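# Flip the towel over and lay it flat

## Task

Turn the towel so its current underside ends up on top, and leave it lying flat at full size, one layer thick, corners squared, close to where it lies now.

## Robot and tools

Robot: two arms, left_arm and right_arm, each with a two-finger gripper. In the scene frame the origin is at table-top height, halfway between the arms' nominal bases. +z points up, +x points out over the table, and left_arm is on the +y side; the arm names do not match image left and right. Calibrated bases: left_arm at (-0.001, +0.306, 0) m, right_arm at (+0.028, -0.237, 0) m, both rotated almost not at all about z. A two-camera stand is fixed behind the arms.

Gripper axes: the fingers point along the gripper's +z and close along its y. end_effector_position is the point between the pads, about 1 cm short of the fingertips. Results report positions in metres and end_effector_quat_wxyz in the scene frame. These readings can be off by a few centimetres, more at long reach.

The 14-number row, used by execute_actions and move: one list holding both arms, always 14 numbers, each in [-1, 1]. Order: left_arm dx, dy, dz, rx, ry, rz, opening, then right_arm in the same order. dx..rz are an offset, not a pose. They are measured from that arm's Hand target as it stood when the action or move began, along that Hand target's own axes. Scale: 1.0 equals 0.6 m of translation or 180 degrees of rotation. rx, ry, rz together form a single rotation vector. Opening is absolute, not an offset: +1 is fully open (0.093 m) and -1 is closed. An arm left at six zeros is re-commanded to its Hand target. A 0 in the opening slot is a real command (half open), so resend the current opening to keep a gripper as it is.

execute_actions(actions, cameras): actions is a list of actions. Each action is a table of up to 15 rows, one row per 1/30 s step; a short table repeats its last row to fill 15 steps. Every row is offset from the same start pose, not from the row before. Each new action restarts from the current Hand target, so repeating an offset adds motion again. Images come back only when actions is empty or cameras names them. Use ["all"] for every camera, [] for none. A wrong camera name voids the call.

move(target, speed, blend, opening_speed, grip_force, blocking, cameras): target is one 14-number row or a list of up to 15 rows. Every row is an offset from the Hand targets at the move's start. The path is a straight line, and rotation takes the short way round. speed is the top path speed in m/s, 0.002 to 2.9, default 0.25; rotation is capped at twice that in rad/s. It can be one value or one per target. blend, in metres, rounds corners in a list; 0 stops at each point. opening_speed is the rate of change on the -1..+1 scale per second, at least 0.2. grip_force is the force per pad in newtons, 10 to 50; it persists until changed, and lower values close slowly. blocking=false returns after about 0.5 s while the motion continues. A path runs at most 10 s. Moves do not avoid obstacles or the other arm. Grippers lag and can overshoot, most of all when fast or fully stretched. Steer around an arm's own base rather than close past it. The extra line "move:" reports how the move ended: done, off_target, moving, held or fault. It also lists limits: paced means the pose was clipped, held means steps were withheld.

wait(seconds, 0 to 10): lets time pass with the commands held. stop(cameras): brakes a running move. zoom_image(camera, region [x0, y0, x1, y1], each side at most 504 px): a closer look at the newest image from cam_head_left, cam_head_right, cam_high, cam_low, cam_left_wrist or cam_right_wrist. finished_scene(scene): ends the current scene with its number and cannot be undone; after it, call nothing else in that reply.

Results: Hand target is the last commanded pose after clipping, and the next offsets start from it. The gripper often stops short of it; sending all zeros asks for it again, and any remaining gap can then be sent as an offset. Orientation commands are clipped to within 40 degrees of the measured orientation each step. grip_measured runs from +1 (open) to -1 (closed). The pads meet near -0.94, and each millimetre of held width adds about 0.0208. The reading may be up to 0.02 too high. A towel is thin, so grip_measured alone will not prove you hold it; check the cameras. Joint positions end with the finger gap in metres. Joint velocities can say within noise. Tool commands shows each tool's present command. Joint torques include the arm's own weight and have offsets.

Joint ranges (rad): waist -2.618 to 3.054, shoulder 0 to 3.142, elbow 0 to 3.142 (straight at 2.901), wrist pitch and yaw -1.571 to 1.571, wrist roll -2.094 to 2.094. Images: heads, cam_high and cam_low are 504x504; wrist cameras are 896x504. Calibration may be off by a few mm or degrees.

Avoid: the towel or anything else leaving the table; dropping or releasing things while they move; fast impacts with the table or fixed objects; the arms or grippers touching each other, including one gripper closing on the other's fingers; pressing targets deep past a contact; long stretched holds that overheat motors (MOTOR HOT near 75 °C, fault at 90 °C folds that arm for the rest of the scene). After any move, check the real gripper pose and tilt and correct it.

Each tool is called after "Emit:" as name(argument=value, ...) on one line, values as JSON.

## Session

Emit:
execute_actions(actions=[], cameras=["cam_high","cam_head_right"])

Scene clock: 0.00 s.
left_arm: end_effector_position=(+0.3825, +0.3602, +0.1016) grip_measured=+1.000 end_effector_quat_wxyz=(+0.571, -0.120, +0.807, +0.096) | right_arm: end_effector_position=(+0.4072, -0.2776, +0.0937) grip_measured=+1.000 end_effector_quat_wxyz=(+0.590, +0.117, +0.798, -0.027)
Joint positions: left_arm=[0.025 1.502 0.382 0.77 -0.273 -0.08 0.093] | right_arm=[-0.042 1.541 0.313 0.918 0.139 0.145 0.093]
Joint velocities: within noise
Joint torques (N m): no reading
Motor temperatures (°C): left_arm=[29 41 45 38 25 30 28] | right_arm=[28 45 48 37 25 27 27]
Heat: left arm: 45 °C; right arm: 48 °C.
Hand target: left_arm +0.3856, +0.3603, +0.1094; +0.581, -0.121, +0.800, +0.094 | right_arm +0.4117, -0.2779, +0.1053; +0.606, +0.117, +0.787, -0.025
Tool commands: left_gripper/opening=+1.0 right_gripper/opening=+1.0
Images, in order (width x height): cam_head_right 504x504, cam_high 504x504.

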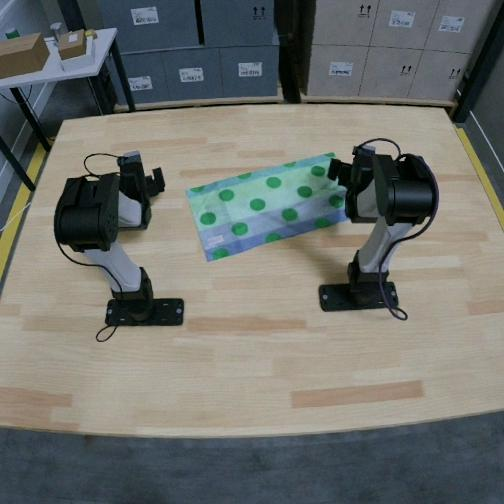

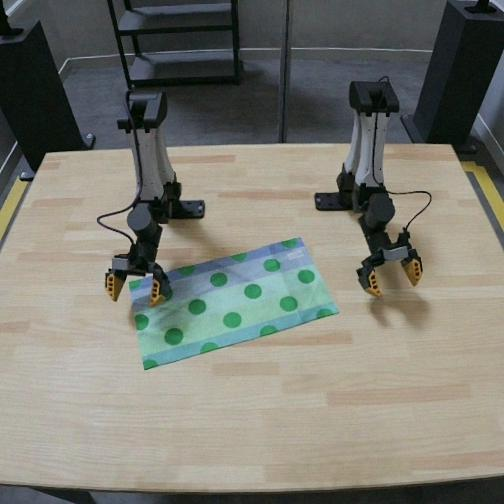

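Emit:
move(target=[0.0972,-0.2615,-0.0565,0.2678,0.2681,0.4413,-0.1,0.0288,0.124,0.1843,0.1903,0.3304,0.2861,-0.1], speed=0.3, cameras=["cam_high","cam_left_wrist","cam_right_wrist"])

Scene clock: 10.37 s.
left_arm: end_effector_position=(+0.3815, +0.1972, +0.0602) grip_measured=-0.098 end_effector_quat_wxyz=(+0.051, +0.578, +0.811, +0.067) | right_arm: end_effector_position=(+0.5225, -0.2222, +0.0618) grip_measured=-0.097 end_effector_quat_wxyz=(+0.049, +0.577, +0.813, +0.062)
Joint positions: left_arm=[-0.315 1.953 1.478 -0.956 -0.096 0.928 0.04] | right_arm=[0.019 2.348 2.105 -1.175 -0.042 1.253 0.041]
Joint torques (N m): left_arm=[-0.34 -7.53 7.43 0.44 -0.14 0.17] | right_arm=[-0.77 -11.26 9.61 0.56 -0.09 0.18]
Heat: left arm: 46 °C; right arm: 49 °C.
Hand target: left_arm +0.3852, +0.1960, +0.0626; +0.050, +0.584, +0.807, +0.071 | right_arm +0.5283, -0.2231, +0.0671; +0.051, +0.584, +0.807, +0.071
Off the commanded pose: left_arm 0.005 m, 1 deg | right_arm 0.008 m, 1 deg.
move: done
camera_calibration:
cam_left_wrist: T_world_to_cam=[[-0.934841, -0.313641, -0.166436, 0.43022], [-0.354673, 0.846913, 0.396164, -0.0144048], [0.016704, 0.429381, -0.902969, 0.0515047], [0, 0, 0, 1]] pos_world=[0.396218, 0.125019, 0.123818]
cam_right_wrist: T_world_to_cam=[[-0.928362, -0.332417, -0.166264, 0.422721], [-0.371678, 0.82957, 0.416735, 0.390629], [-0.000602437, 0.448678, -0.893693, 0.237028], [0, 0, 0, 1]] pos_world=[0.537769, -0.289884, 0.119325]
Images, in order (width x height): cam_high 504x504, cam_left_wrist 896x504, cam_right_wrist 896x504.

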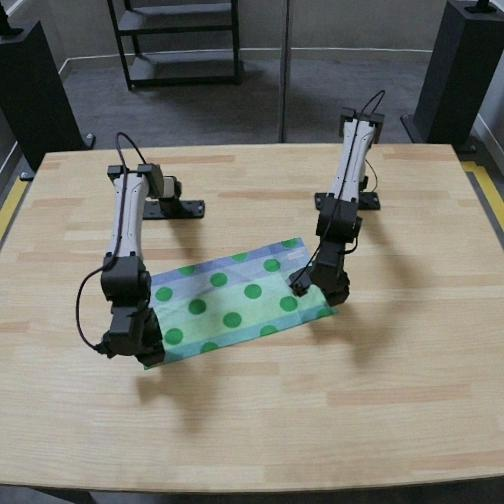

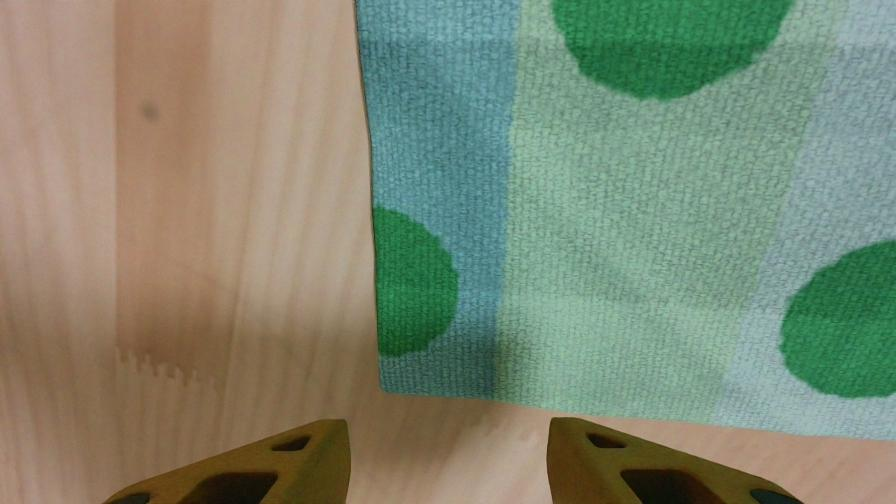

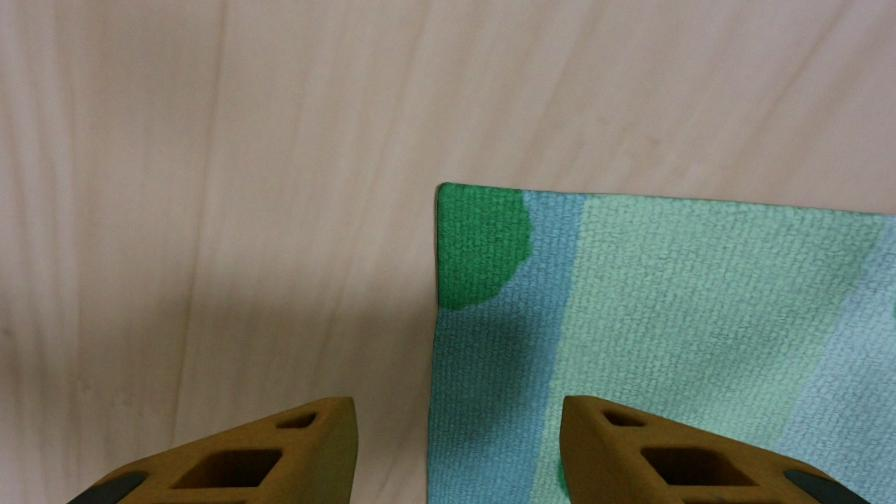

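Emit:
move(target=[0.0167,0.0125,0.1122,0,0,0,-0.1,-0.015,-0.0145,0.1143,0,0,0,-0.1], speed=0.1, cameras=["cam_low","cam_left_wrist","cam_right_wrist"])

Scene clock: 17.57 s.
left_arm: end_effector_position=(+0.3896, +0.2066, +0.0201) grip_measured=-0.098 end_effector_quat_wxyz=(+0.044, +0.586, +0.807, +0.062) | right_arm: end_effector_position=(+0.5270, -0.2267, +0.0229) grip_measured=-0.097 end_effector_quat_wxyz=(+0.045, +0.582, +0.809, +0.066)
Joint positions: left_arm=[-0.283 2.029 1.423 -0.84 -0.086 0.978 0.04] | right_arm=[0.006 2.386 2.019 -1.052 -0.053 1.253 0.041]
Joint torques (N m): left_arm=[1.09 -5.31 3.11 1.32 -0.17 0.21] | right_arm=[-0.99 -9.59 2.84 1.61 -0.01 0.04]
Heat: left arm: 47 °C; right arm: 50 °C.
Hand target: left_arm +0.4000, +0.2117, -0.0023; +0.050, +0.583, +0.808, +0.071 | right_arm +0.5343, -0.2307, -0.0019; +0.051, +0.584, +0.807, +0.071
Off the commanded pose: left_arm 0.025 m, 1 deg | right_arm 0.026 m, 1 deg.
move: off_target (left_arm, right_arm)
camera_calibration:
cam_left_wrist: T_world_to_cam=[[-0.943244, -0.296228, -0.15013, 0.433337], [-0.331997, 0.85231, 0.40416, -0.0137807], [0.00823433, 0.431064, -0.902284, 0.014166], [0, 0, 0, 1]] pos_world=[0.404051, 0.134005, 0.0834084]
cam_right_wrist: T_world_to_cam=[[-0.932506, -0.3201, -0.167239, 0.424], [-0.361149, 0.829091, 0.426825, 0.406468], [0.00203016, 0.458415, -0.888736, 0.205016], [0, 0, 0, 1]] pos_world=[0.541762, -0.295259, 0.0796242]
Images, in order (width x height): cam_low 504x504, cam_left_wrist 896x504, cam_right_wrist 896x504.

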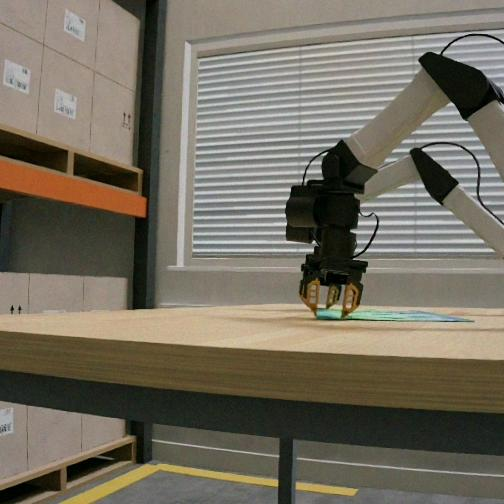

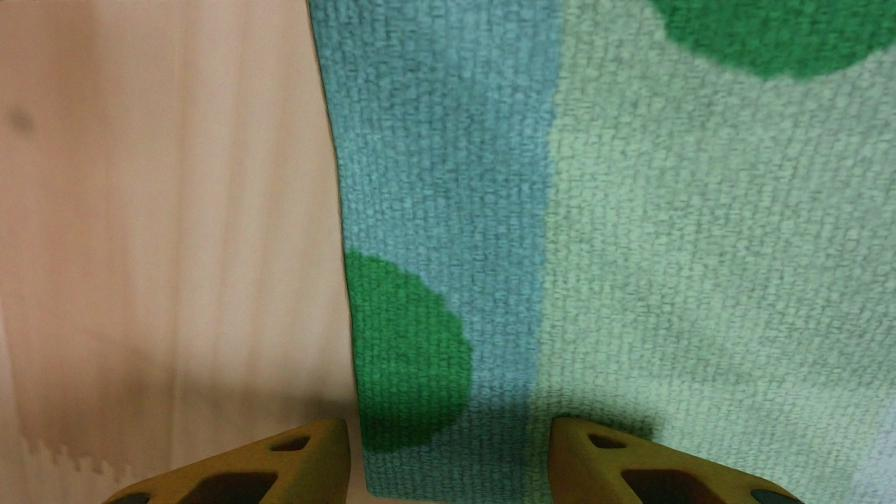

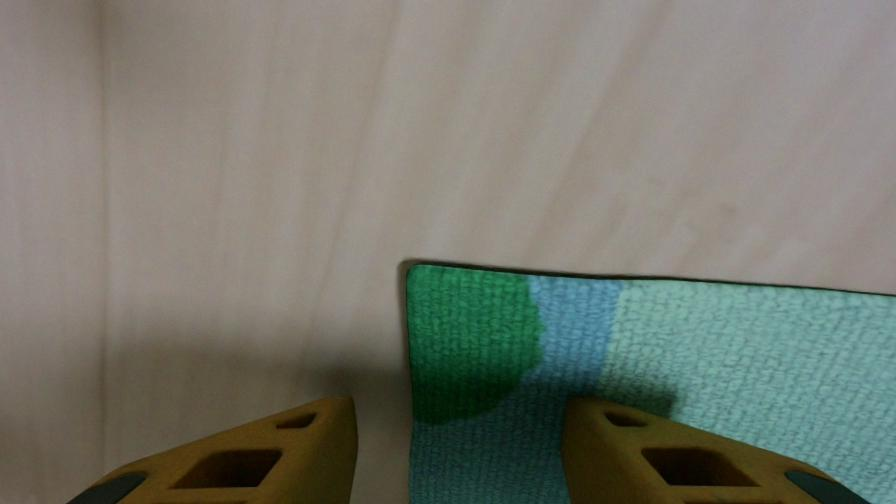

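Emit:
move(target=[0,0,0,0,0,0,-1,0,0,0,0,0,0,-1], opening_speed=1, cameras=["cam_left_wrist","cam_right_wrist"])

Scene clock: 20.37 s.
left_arm: end_effector_position=(+0.3930, +0.2044, +0.0186) grip_measured=-0.989 end_effector_quat_wxyz=(+0.054, +0.586, +0.806, +0.061) | right_arm: end_effector_position=(+0.5259, -0.2286, +0.0211) grip_measured=-0.983 end_effector_quat_wxyz=(+0.044, +0.583, +0.808, +0.065)
Joint positions: left_arm=[-0.283 2.03 1.416 -0.813 -0.079 0.979 0] | right_arm=[0.002 2.385 2.01 -1.048 -0.053 1.253 0]
Joint torques (N m): left_arm=[0.95 -5.29 3.77 1.14 -0.25 0.16] | right_arm=[-0.69 -9.5 3.52 1.56 -0.01 0.04]
Heat: left arm: 46 °C; right arm: 50 °C.
Hand target: left_arm +0.4001, +0.2117, -0.0023; +0.050, +0.583, +0.807, +0.071 | right_arm +0.5344, -0.2307, -0.0018; +0.051, +0.584, +0.807, +0.071
Off the commanded pose: left_arm 0.023 m, 1 deg | right_arm 0.025 m, 1 deg.
move: off_target (left_arm, right_arm)
camera_calibration:
cam_left_wrist: T_world_to_cam=[[-0.941209, -0.296848, -0.161269, 0.435257], [-0.337039, 0.857684, 0.388307, -0.0089222], [0.0230492, 0.419832, -0.907309, 0.0103148], [0, 0, 0, 1]] pos_world=[0.406423, 0.132527, 0.0830166]
cam_right_wrist: T_world_to_cam=[[-0.934189, -0.316592, -0.1645, 0.423702], [-0.356777, 0.830257, 0.428232, 0.406251], [0.00100238, 0.45874, -0.88857, 0.204928], [0, 0, 0, 1]] pos_world=[0.540553, -0.29716, 0.077822]
Images, in order (width x height): cam_left_wrist 896x504, cam_right_wrist 896x504.

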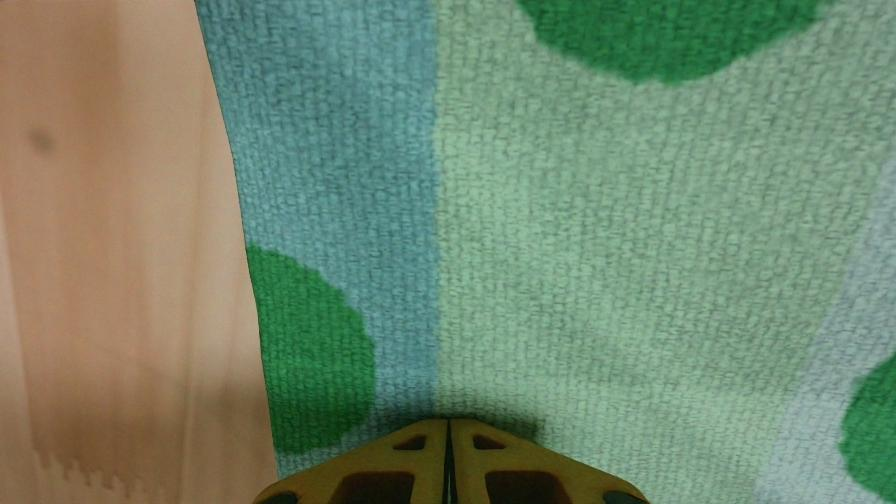

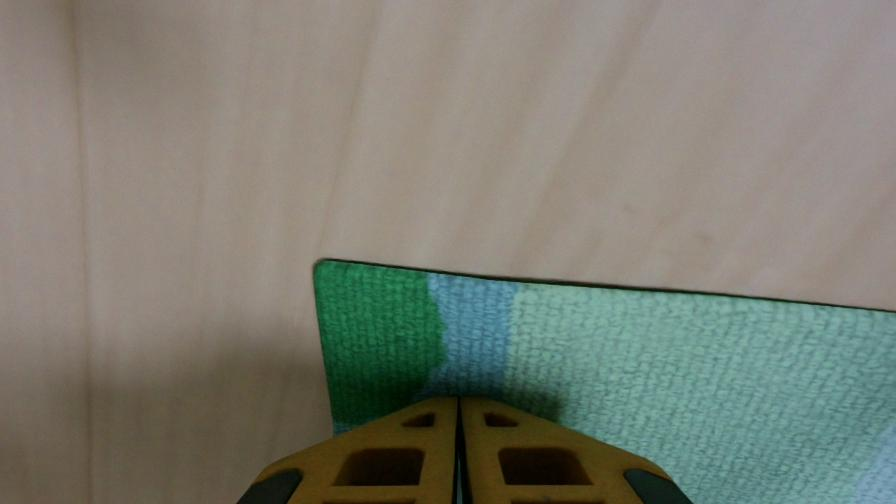

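Emit:
move(target=[[0,0.0087,-0.0493,0,0,0,-1,0,0.0087,-0.0493,0,0,0,-1],[-0.0108,0.0543,-0.0535,0.1111,0,0,-0.1,0.0037,0.0402,-0.0552,0.1111,0,0,-0.1],[-0.0108,0.0448,0.0007,0.1111,0,0,-0.1,0.0037,0.0307,-0.001,0.1111,0,0,-0.1]], speed=[0.15,0.15,0.08], cameras=["cam_left_wrist","cam_right_wrist"])

Scene clock: 29.50 s.
left_arm: end_effector_position=(+0.4243, +0.2139, +0.0195) grip_measured=-0.102 end_effector_quat_wxyz=(-0.056, +0.582, +0.809, -0.066) | right_arm: end_effector_position=(+0.5475, -0.2236, +0.0217) grip_measured=-0.103 end_effector_quat_wxyz=(+0.020, +0.581, +0.813, -0.007)
Joint positions: left_arm=[-0.183 2.442 2.102 -1.389 0.071 1.067 0.04] | right_arm=[0.041 2.822 2.854 -1.578 0.035 1.278 0.04]
Joint torques (N m): left_arm=[0.49 -9.46 2.56 0.53 0.2 0.22] | right_arm=[0.1 -9.87 6.93 0.59 0.22 0.19]
Motor temperatures (°C): left_arm=[29 43 47 38 25 29 28] | right_arm=[28 50 51 38 25 27 27]
Heat: left arm: 47 °C; right arm: 51 °C.
Hand target: left_arm +0.4273, +0.2138, +0.0018; -0.052, +0.583, +0.807, -0.071 | right_arm +0.5508, -0.2230, +0.0020; -0.051, +0.584, +0.807, -0.071
Off the commanded pose: left_arm 0.018 m, 1 deg | right_arm 0.020 m, 11 deg.
elbow stopped short (right arm): the move would have taken joint 3 (elbow) straighter than the controller allows.
move: off_target (left_arm, right_arm); target 2's new opening was sent with right_arm's hand 0.004 m and 12 deg from that target
camera_calibration:
cam_left_wrist: T_world_to_cam=[[-0.93612, -0.306205, 0.172966, 0.461043], [-0.213622, 0.885796, 0.411985, -0.0656969], [-0.279365, 0.348718, -0.894623, 0.149698], [0, 0, 0, 1]] pos_world=[0.459378, 0.147166, 0.0812441]
cam_right_wrist: T_world_to_cam=[[-0.94356, -0.330548, -0.0207915, 0.444473], [-0.311522, 0.86443, 0.394607, 0.393189], [-0.112464, 0.378813, -0.918615, 0.248055], [0, 0, 0, 1]] pos_world=[0.569771, -0.286931, 0.0819526]
Images, in order (width x height): cam_left_wrist 896x504, cam_right_wrist 896x504.

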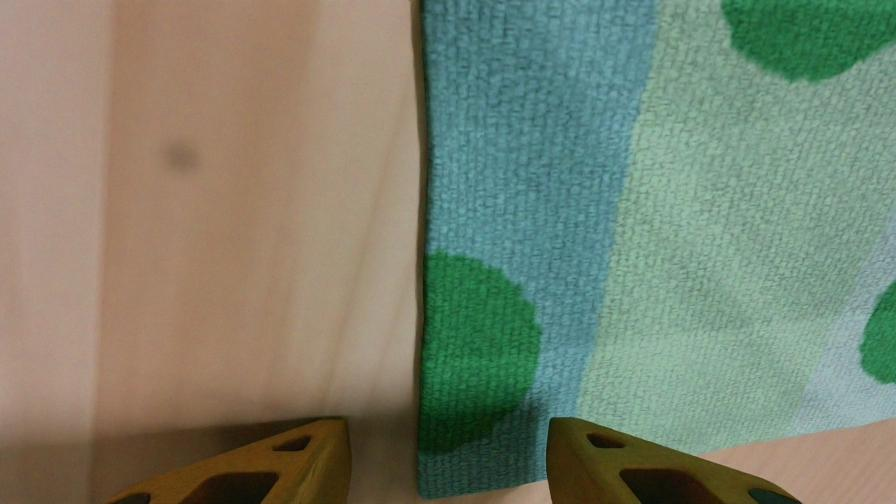

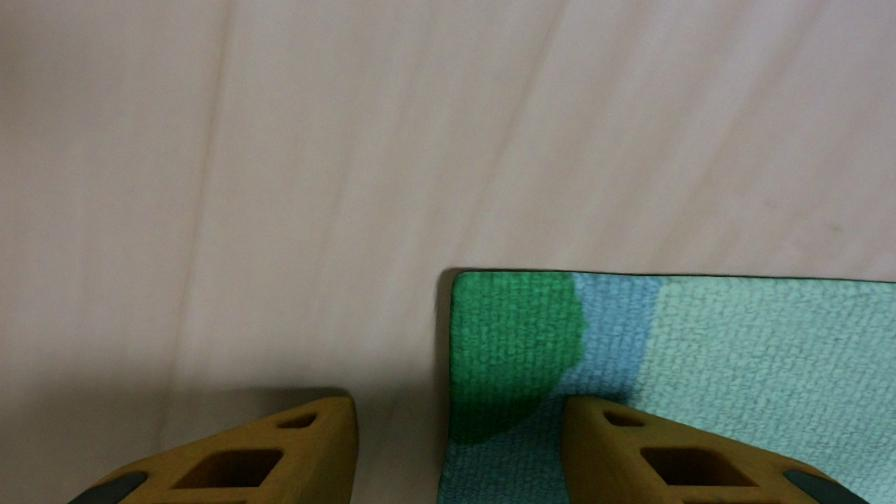

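Emit:
move(target=[[0,-0.015,-0.0177,0,0,0,-0.1,0,-0.0232,-0.0162,-0.028,0,0,-0.1],[0,-0.011,0.0053,0,0,0,-0.1,0,-0.0185,0.01,-0.028,0,0,-0.1],[0,-0.011,0.0053,0,0,0,-1,0,-0.0185,0.01,-0.028,0,0,-1]], speed=[0.1,0.08,0.08], opening_speed=1, cameras=["cam_left_wrist","cam_right_wrist"])

Scene clock: 33.67 s.
left_arm: end_effector_position=(+0.4307, +0.2145, +0.0172) grip_measured=-0.989 end_effector_quat_wxyz=(-0.033, +0.582, +0.811, -0.054) | right_arm: end_effector_position=(+0.5375, -0.2255, +0.0212) grip_measured=-0.977 end_effector_quat_wxyz=(+0.003, +0.582, +0.813, -0.019)
Joint positions: left_arm=[-0.18 2.408 2.039 -1.307 0.069 1.067 0] | right_arm=[0.038 2.821 2.849 -1.617 0.035 1.278 0]
Joint velocities: left_arm=[-0.012 -0.012 -0.012 0.022 0.007 -0.168 0] | right_arm=[within noise]
Joint torques (N m): left_arm=[-0.39 -9.16 3.02 0.18 0.26 0.13] | right_arm=[-0.77 -10.47 4.45 0.66 -0.04 0.1]
Heat: left arm: 46 °C; right arm: 51 °C.
Hand target: left_arm +0.4207, +0.2116, -0.0001; -0.052, +0.583, +0.807, -0.070 | right_arm +0.5394, -0.2267, -0.0020; -0.025, +0.586, +0.809, -0.035
Off the commanded pose: left_arm 0.020 m, 3 deg | right_arm 0.023 m, 4 deg.
elbow stopped short (right arm): the move would have taken joint 3 (elbow) straighter than the controller allows.
joint read past its limit (right arm) — joint 4 (wrist pitch), lower limit.
joint sent to its limit (right arm) — joint 4 (wrist pitch), lower limit. The joint targets still meet the commanded pose.
move: off_target (left_arm, right_arm); target 3's new opening was sent with right_arm's hand 0.024 m and 6 deg from that target
camera_calibration:
cam_left_wrist: T_world_to_cam=[[-0.942971, -0.308085, 0.126049, 0.471724], [-0.237631, 0.888207, 0.393217, -0.0538835], [-0.233102, 0.340839, -0.910764, 0.131175], [0, 0, 0, 1]] pos_world=[0.462595, 0.148481, 0.0811971]
cam_right_wrist: T_world_to_cam=[[-0.944611, -0.327622, 0.0193625, 0.434815], [-0.292032, 0.865987, 0.405936, 0.381638], [-0.149761, 0.377797, -0.913696, 0.266806], [0, 0, 0, 1]] pos_world=[0.562138, -0.288837, 0.0804401]
Images, in order (width x height): cam_left_wrist 896x504, cam_right_wrist 896x504.

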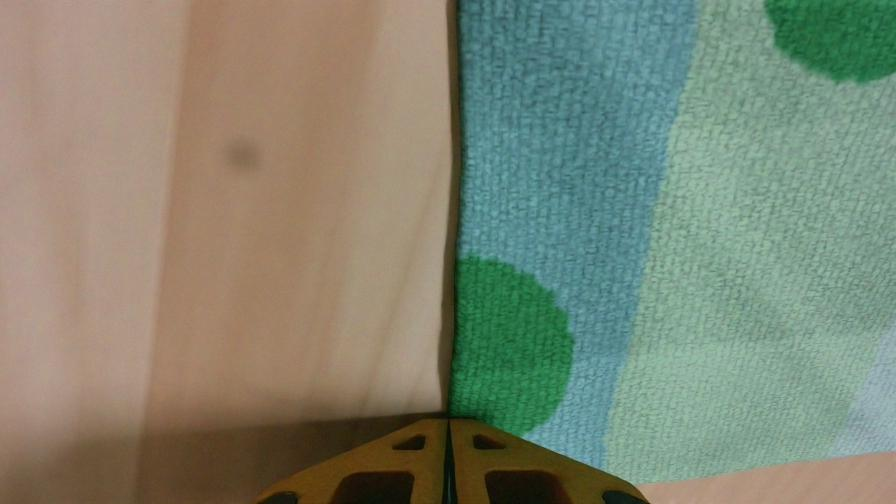

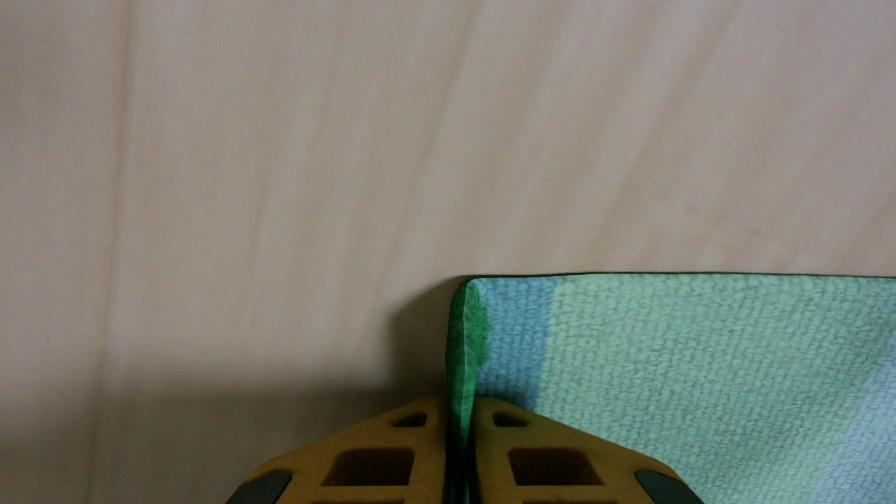

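Emit:
move(target=[[0,-0.0087,-0.0493,0,0,0,-1,0,0,0,0,0,0,-1],[0,-0.0137,-0.0485,-0.022,0,0,-0.1,0,0,0,0,0,0,-1],[0,-0.0058,-0.0042,-0.022,0,0,-0.1,0,0,0,0,0,0,-1],[0,-0.0058,-0.0042,-0.022,0,0,-1,0,0,0,0,0,0,-1]], speed=[0.1,0.1,0.08,0.08], opening_speed=1, cameras=["cam_left_wrist","cam_right_wrist","cam_low"])

Scene clock: 40.10 s.
left_arm: end_effector_position=(+0.4264, +0.2142, +0.0187) grip_measured=-0.989 end_effector_quat_wxyz=(-0.018, +0.588, +0.808, -0.025) | right_arm: end_effector_position=(+0.5375, -0.2255, +0.0212) grip_measured=-0.977 end_effector_quat_wxyz=(+0.003, +0.582, +0.813, -0.019)
Joint positions: left_arm=[-0.197 2.329 1.912 -1.207 0.031 1.06 0] | right_arm=[0.038 2.821 2.849 -1.617 0.035 1.278 0]
Joint torques (N m): left_arm=[-0.31 -8.92 3.12 0.27 0.28 0.01] | right_arm=[-0.79 -10.48 4.46 0.66 -0.03 0.1]
Heat: left arm: 46 °C; right arm: 52 °C.
Hand target: left_arm +0.4178, +0.2107, +0.0030; -0.032, +0.585, +0.809, -0.042 | right_arm +0.5394, -0.2267, -0.0020; -0.025, +0.586, +0.809, -0.035
Off the commanded pose: left_arm 0.018 m, 3 deg | right_arm 0.023 m, 4 deg.
joint read past its limit (right arm) — joint 4 (wrist pitch), lower limit.
joint sent to its limit (right arm) — joint 4 (wrist pitch), lower limit. The joint targets still meet the commanded pose.
move: off_target (left_arm, right_arm); target 2's new opening was sent with left_arm's hand 0.013 m and 3 deg from that target; target 4's new opening was sent with left_arm's hand 0.019 m and 1 deg from that target
camera_calibration:
cam_left_wrist: T_world_to_cam=[[-0.952245, -0.298774, 0.0629528, 0.470569], [-0.249386, 0.880006, 0.404222, -0.0486598], [-0.17617, 0.369219, -0.912492, 0.101272], [0, 0, 0, 1]] pos_world=[0.453803, 0.146023, 0.082456]
cam_right_wrist: T_world_to_cam=[[-0.944611, -0.327622, 0.0193625, 0.434815], [-0.292032, 0.865987, 0.405936, 0.381638], [-0.149761, 0.377797, -0.913696, 0.266806], [0, 0, 0, 1]] pos_world=[0.562138, -0.288837, 0.0804401]
Images, in order (width x height): cam_low 504x504, cam_left_wrist 896x504, cam_right_wrist 896x504.

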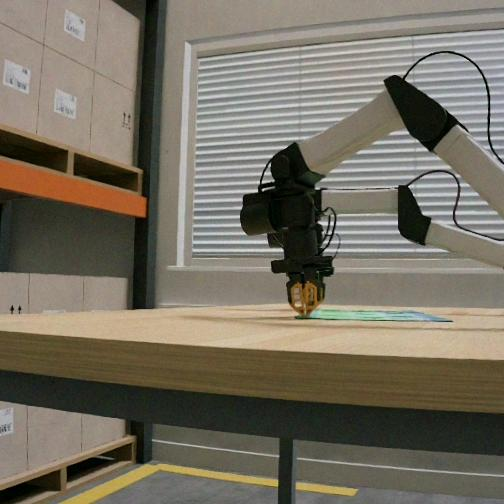

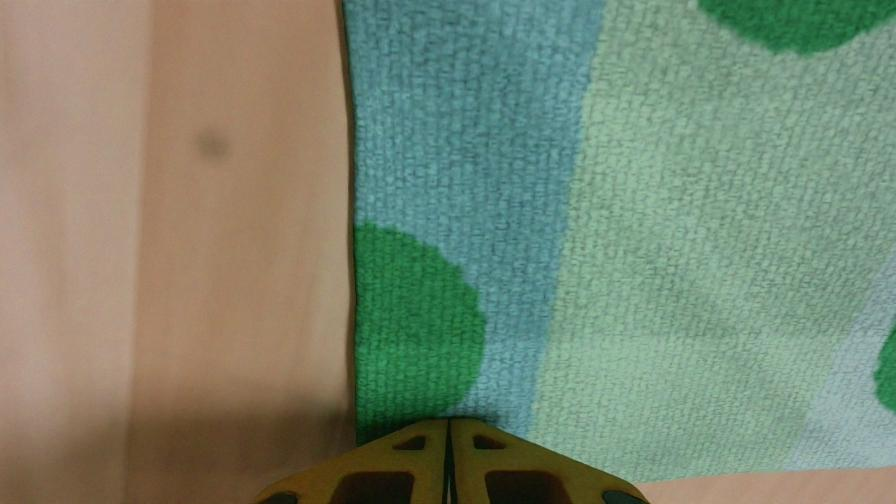

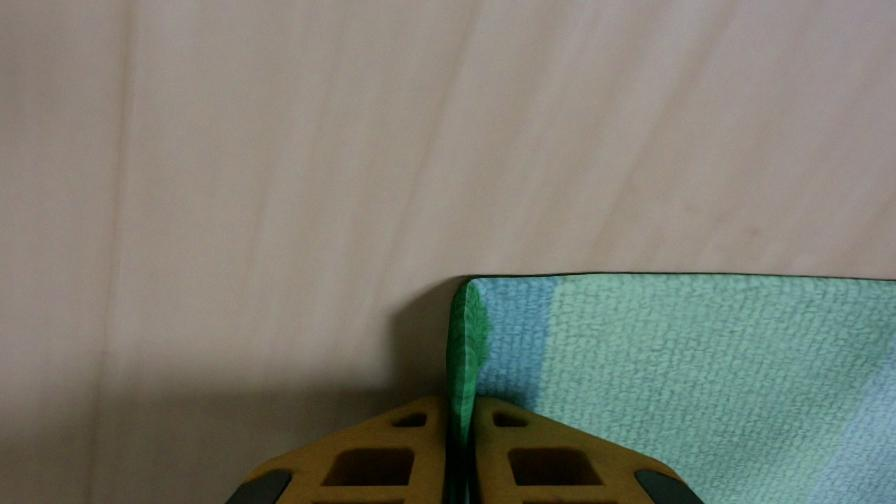

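Emit:
move(target=[[0,-0.0052,-0.0497,0,0,0,-1,0,0,0,0,0,0,-1],[0,0.027,-0.053,0.0111,0,0,-0.1,0,0,0,0,0,0,-1],[0,0.0337,0.0117,0.0111,0,0,-0.1,0,0,0,0,0,0,-1]], speed=[0.1,0.1,0.08], cameras=["cam_left_wrist"])

Scene clock: 46.50 s.
left_arm: end_effector_position=(+0.4328, +0.2166, +0.0187) grip_measured=-0.102 end_effector_quat_wxyz=(-0.043, +0.583, +0.810, -0.051) | right_arm: end_effector_position=(+0.5375, -0.2255, +0.0212) grip_measured=-0.977 end_effector_quat_wxyz=(+0.003, +0.582, +0.813, -0.019)
Joint positions: left_arm=[-0.18 2.436 2.094 -1.35 0.056 1.069 0.04] | right_arm=[0.038 2.821 2.849 -1.617 0.035 1.278 0]
Joint velocities: left_arm=[0.007 -0.007 0.051 -0.066 -0.007 -0.081 0] | right_arm=[within noise]
Joint torques (N m): left_arm=[0.39 -8.36 2.36 0.66 0.2 0.21] | right_arm=[-0.77 -10.47 4.45 0.65 -0.04 0.1]
Heat: left arm: 47 °C; right arm: 53 °C.
Hand target: left_arm +0.4361, +0.2168, -0.0062; -0.042, +0.584, +0.809, -0.057 | right_arm +0.5394, -0.2267, -0.0020; -0.025, +0.586, +0.809, -0.035
Off the commanded pose: left_arm 0.025 m, 1 deg | right_arm 0.023 m, 4 deg.
joint read past its limit (right arm) — joint 4 (wrist pitch), lower limit.
joint sent to its limit (right arm) — joint 4 (wrist pitch), lower limit. The joint targets still meet the commanded pose.
move: off_target (left_arm, right_arm)
camera_calibration:
cam_left_wrist: T_world_to_cam=[[-0.942294, -0.306916, 0.133733, 0.473477], [-0.229297, 0.882712, 0.410173, -0.0585289], [-0.243937, 0.355839, -0.902149, 0.133569], [0, 0, 0, 1]] pos_world=[0.465317, 0.149453, 0.0811864]
Images, in order (width x height): cam_left_wrist 896x504.

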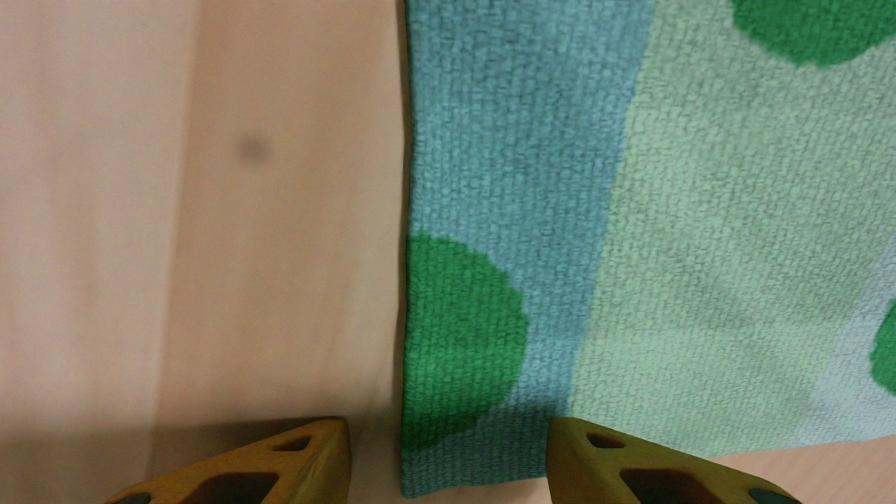

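Emit:
move(target=[0,0,0,0,0,0,-1,0,0,0,0,0,0,-1], opening_speed=1, cameras=["cam_left_wrist","cam_low"])

Emit:
zoom_image(camera="cam_low", region=[250, 240, 400, 340])

Scene clock: 48.20 s.
left_arm: end_effector_position=(+0.4388, +0.2179, +0.0171) grip_measured=-0.985 end_effector_quat_wxyz=(-0.030, +0.580, +0.813, -0.051) | right_arm: end_effector_position=(+0.5375, -0.2255, +0.0212) grip_measured=-0.977 end_effector_quat_wxyz=(+0.003, +0.582, +0.813, -0.019)
Joint positions: left_arm=[-0.171 2.436 2.09 -1.322 0.065 1.07 0] | right_arm=[0.038 2.821 2.849 -1.617 0.035 1.278 0]
Joint torques (N m): left_arm=[-0.32 -8.49 2.78 0.44 0.08 0.18] | right_arm=[-0.76 -10.47 4.46 0.66 -0.04 0.1]
Motor temperatures (°C): left_arm=[29 48 46 37 25 29 28] | right_arm=[28 53 49 37 25 26 27]
Heat: left arm: 48 °C; right arm: 53 °C.
Hand target: left_arm +0.4362, +0.2168, -0.0061; -0.042, +0.584, +0.809, -0.057 | right_arm +0.5394, -0.2267, -0.0020; -0.025, +0.586, +0.809, -0.035
Off the commanded pose: left_arm 0.023 m, 2 deg | right_arm 0.023 m, 4 deg.
joint read past its limit (right arm) — joint 4 (wrist pitch), lower limit.
joint sent to its limit (right arm) — joint 4 (wrist pitch), lower limit. The joint targets still meet the commanded pose.
move: off_target (left_arm, right_arm)
camera_calibration:
cam_left_wrist: T_world_to_cam=[[-0.942056, -0.314042, 0.117929, 0.481436], [-0.246107, 0.885912, 0.393181, -0.0506709], [-0.22795, 0.341376, -0.911867, 0.129468], [0, 0, 0, 1]] pos_world=[0.470581, 0.151884, 0.0812053]
Images, in order (width x height): cam_low 504x504, cam_left_wrist 896x504.

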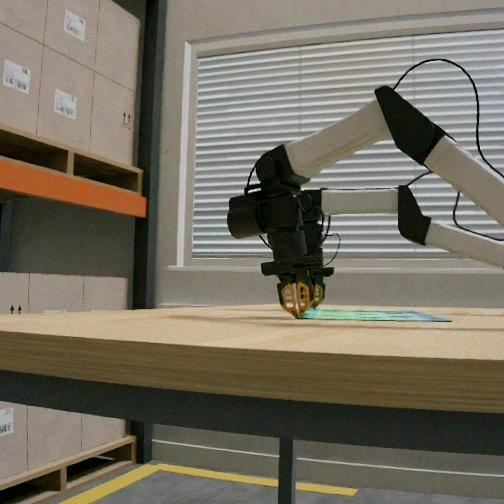

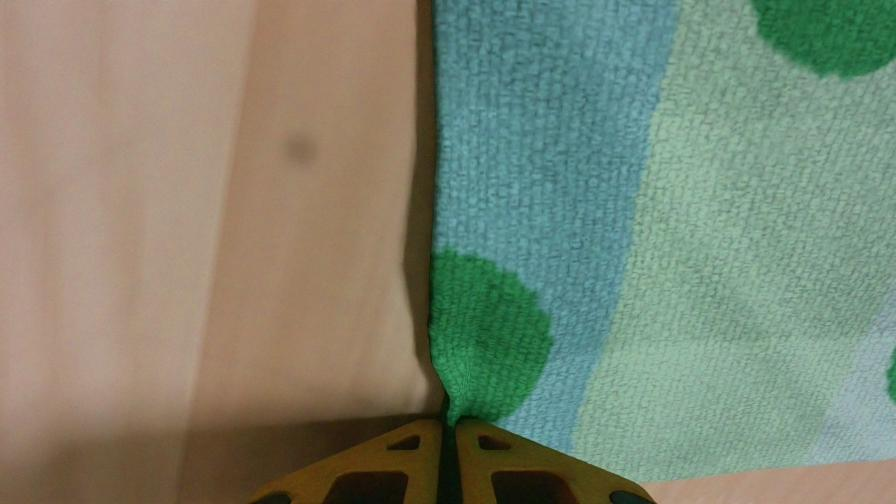

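Scaled by 3.360 from the camera's 504x504 image, which has a finer 720x720 frame.

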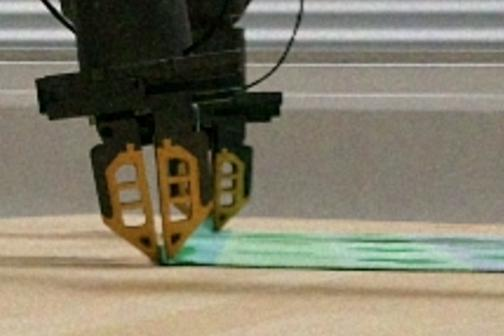

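Emit:
move(target=[-0.002,-0.045,-0.15,-0.08,0,0,-1,-0.002,-0.025,-0.15,-0.07,0,0,-1], speed=0.12, cameras=["cam_left_wrist","cam_low","cam_high"])

Scene clock: 56.33 s.
left_arm: end_effector_position=(+0.4195, +0.2118, +0.0741) grip_measured=-0.985 end_effector_quat_wxyz=(+0.013, +0.589, +0.808, +0.031) | right_arm: end_effector_position=(+0.5272, -0.2280, +0.0670) grip_measured=-0.977 end_effector_quat_wxyz=(+0.015, +0.589, +0.807, +0.031)
Joint positions: left_arm=[-0.237 2.163 1.857 -1.217 -0.048 1.022 0] | right_arm=[0.011 2.525 2.455 -1.439 -0.032 1.269 0]
Joint torques (N m): left_arm=[-0.34 -12.72 5.11 0.52 -0.09 -0.04] | right_arm=[-0.9 -17.61 5.15 0.73 -0.07 -0.08]
Heat: left arm: 49 °C; right arm: 54 °C.
Hand target: left_arm +0.4232, +0.2111, +0.0868; +0.032, +0.585, +0.809, +0.045 | right_arm +0.5329, -0.2301, +0.0890; +0.039, +0.585, +0.808, +0.054
Off the commanded pose: left_arm 0.013 m, 3 deg | right_arm 0.023 m, 4 deg.
move: off_target (left_arm, right_arm)
camera_calibration:
cam_left_wrist: T_world_to_cam=[[-0.952863, -0.296447, -0.0645858, 0.468911], [-0.295402, 0.857919, 0.420373, -0.0477626], [-0.0692087, 0.419636, -0.90505, 0.0954543], [0, 0, 0, 1]] pos_world=[0.439305, 0.139927, 0.136754]
Images, in order (width x height): cam_high 504x504, cam_low 504x504, cam_left_wrist 896x504.

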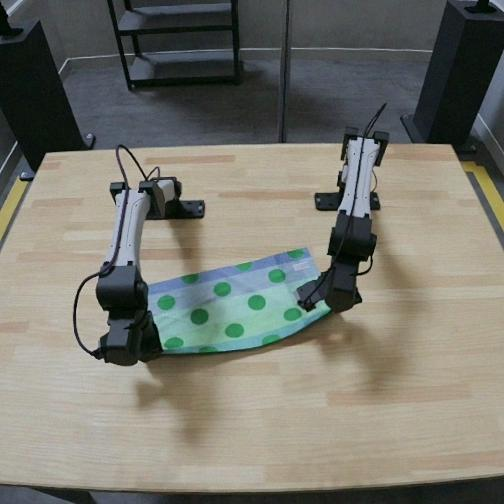

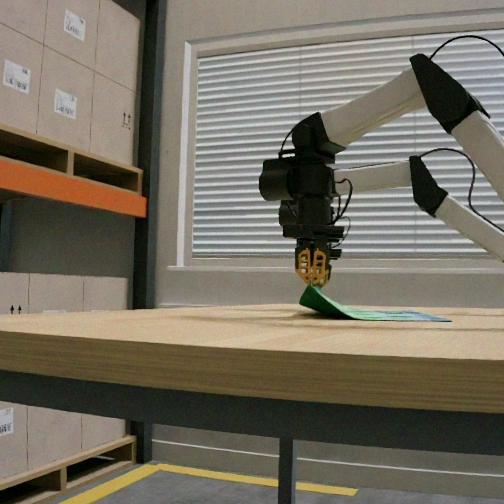

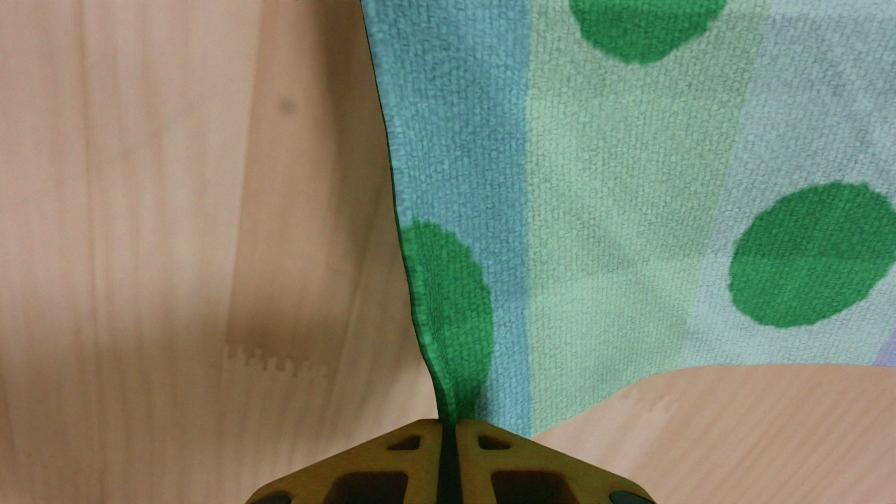

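Emit:
move(target=[-0.005,-0.034,-0.327,-0.076,0,0,-1,-0.005,0.012,-0.331,-0.069,0,0,-1], speed=0.15, cameras=["cam_high","cam_low","cam_left_wrist"])

Scene clock: 62.17 s.
left_arm: end_effector_position=(+0.3884, +0.1927, +0.2660) grip_measured=-0.985 end_effector_quat_wxyz=(+0.128, +0.583, +0.789, +0.145) | right_arm: end_effector_position=(+0.5200, -0.2372, +0.2578) grip_measured=-0.977 end_effector_quat_wxyz=(+0.150, +0.577, +0.784, +0.174)
Joint positions: left_arm=[-0.368 1.921 2.224 -1.544 -0.21 0.938 0] | right_arm=[-0.037 2.289 2.751 -1.582 -0.117 1.256 0]
Joint torques (N m): left_arm=[-0.27 -9.65 6.52 0.75 -0.31 -0.03] | right_arm=[-0.91 -14.72 8.1 1.28 -0.14 -0.04]
Motor temperatures (°C): left_arm=[29 51 46 36 25 29 28] | right_arm=[28 57 49 36 25 26 28]
Heat: left arm: 51 °C; right arm: 57 °C.
Hand target: left_arm +0.3845, +0.1948, +0.2795; +0.101, +0.577, +0.798, +0.141 | right_arm +0.5155, -0.2390, +0.2868; +0.102, +0.577, +0.798, +0.141
Off the commanded pose: left_arm 0.014 m, 3 deg | right_arm 0.029 m, 7 deg.
joint sent to its limit (left arm) — joint 4 (wrist pitch), lower limit. The joint targets are off in orientation, not in position.
joint sent to its limit (right arm) — joint 4 (wrist pitch), lower limit. The joint targets are off in orientation, not in position.
move: off_target (left_arm, right_arm)
camera_calibration:
cam_left_wrist: T_world_to_cam=[[-0.886132, -0.26947, -0.377036, 0.498063], [-0.405717, 0.844276, 0.350131, -0.0570912], [0.223973, 0.463232, -0.857469, 0.140073], [0, 0, 0, 1]] pos_world=[0.386814, 0.117528, 0.327886]
Images, in order (width x height): cam_high 504x504, cam_low 504x504, cam_left_wrist 896x504.

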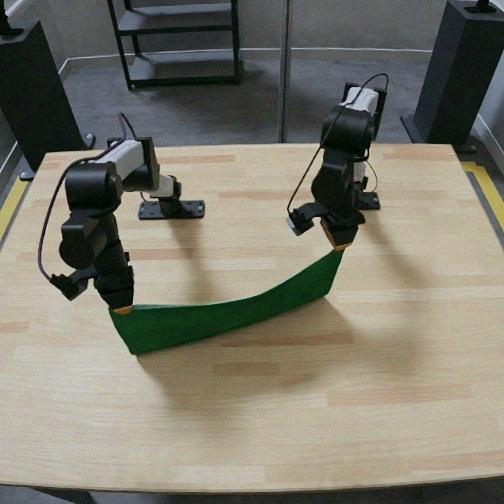

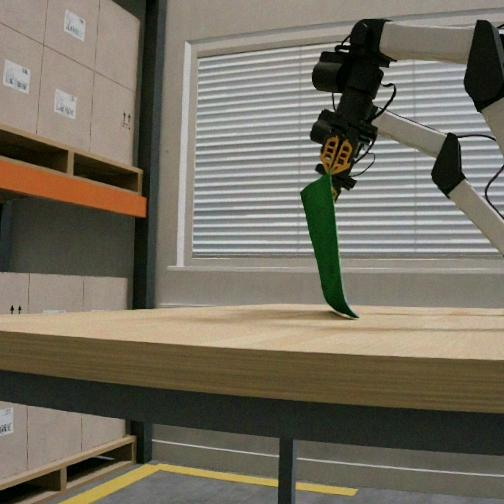

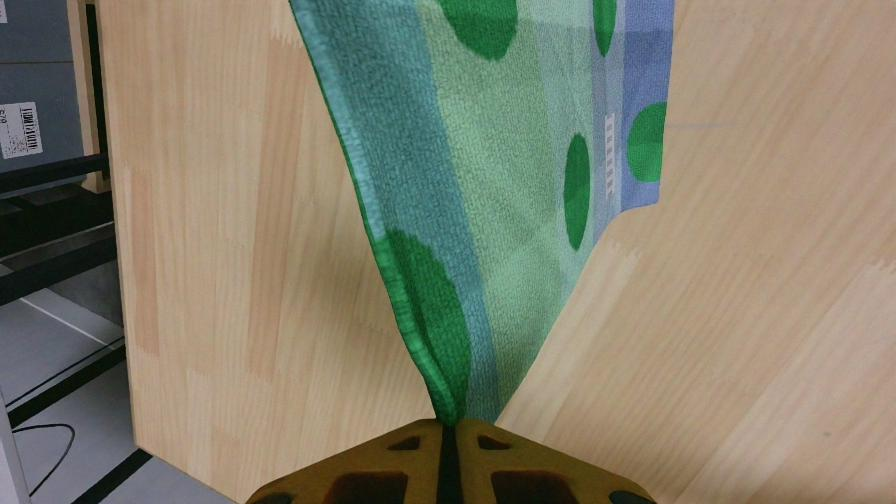

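Emit:
move(target=[0,-0.066,-0.112,-0.02,0,0,-1,0,-0.066,-0.112,-0.02,0,0,-1], speed=0.15, cameras=["cam_high","cam_low"])

Scene clock: 65.63 s.
left_arm: end_effector_position=(+0.3317, +0.1723, +0.3248) grip_measured=-0.985 end_effector_quat_wxyz=(+0.202, +0.578, +0.770, +0.180) | right_arm: end_effector_position=(+0.4649, -0.2576, +0.3250) grip_measured=-0.977 end_effector_quat_wxyz=(+0.184, +0.574, +0.770, +0.208)
Joint positions: left_arm=[-0.519 1.699 2.143 -1.548 -0.3 0.84 0] | right_arm=[-0.108 2.028 2.585 -1.588 -0.168 1.216 0]
Joint torques (N m): left_arm=[-0.25 -7.31 4.59 1.01 -0.35 -0.08] | right_arm=[-0.72 -11.88 4.42 1.49 -0.15 -0.11]
Motor temperatures (°C): left_arm=[29 51 46 36 25 29 28] | right_arm=[28 57 49 36 25 26 28]
Heat: left arm: 51 °C; right arm: 57 °C.
Hand target: left_arm +0.3274, +0.1757, +0.3291; +0.119, +0.574, +0.793, +0.166 | right_arm +0.4583, -0.2577, +0.3363; +0.120, +0.574, +0.793, +0.166
Off the commanded pose: left_arm 0.007 m, 10 deg | right_arm 0.013 m, 9 deg.
joint read past its limit (right arm) — joint 4 (wrist pitch), lower limit.
joint sent to its limit (left arm) — joint 4 (wrist pitch), lower limit. The joint targets are off in orientation, not in position.
joint sent to its limit (right arm) — joint 4 (wrist pitch), lower limit. The joint targets are off in orientation, not in position.
move: off_target (left_arm, right_arm)
Images, in order (width x height): cam_high 504x504, cam_low 504x504.

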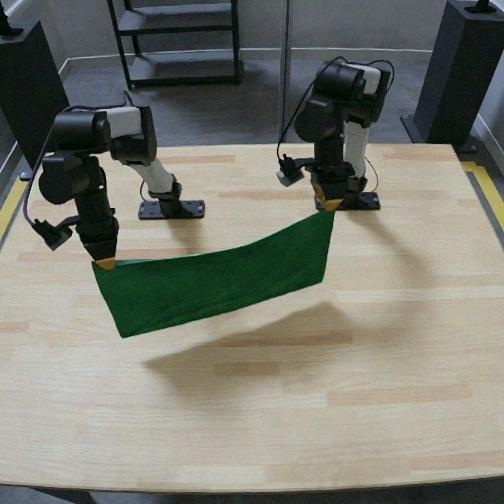

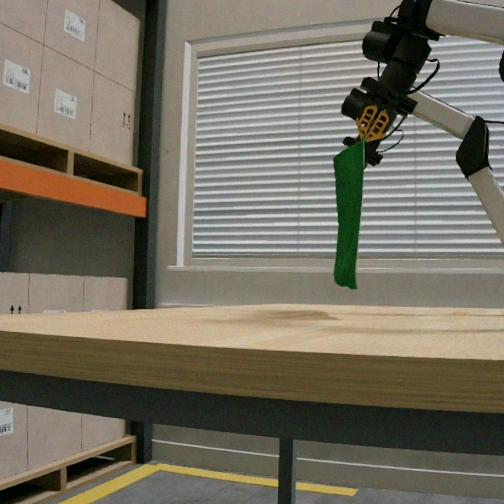

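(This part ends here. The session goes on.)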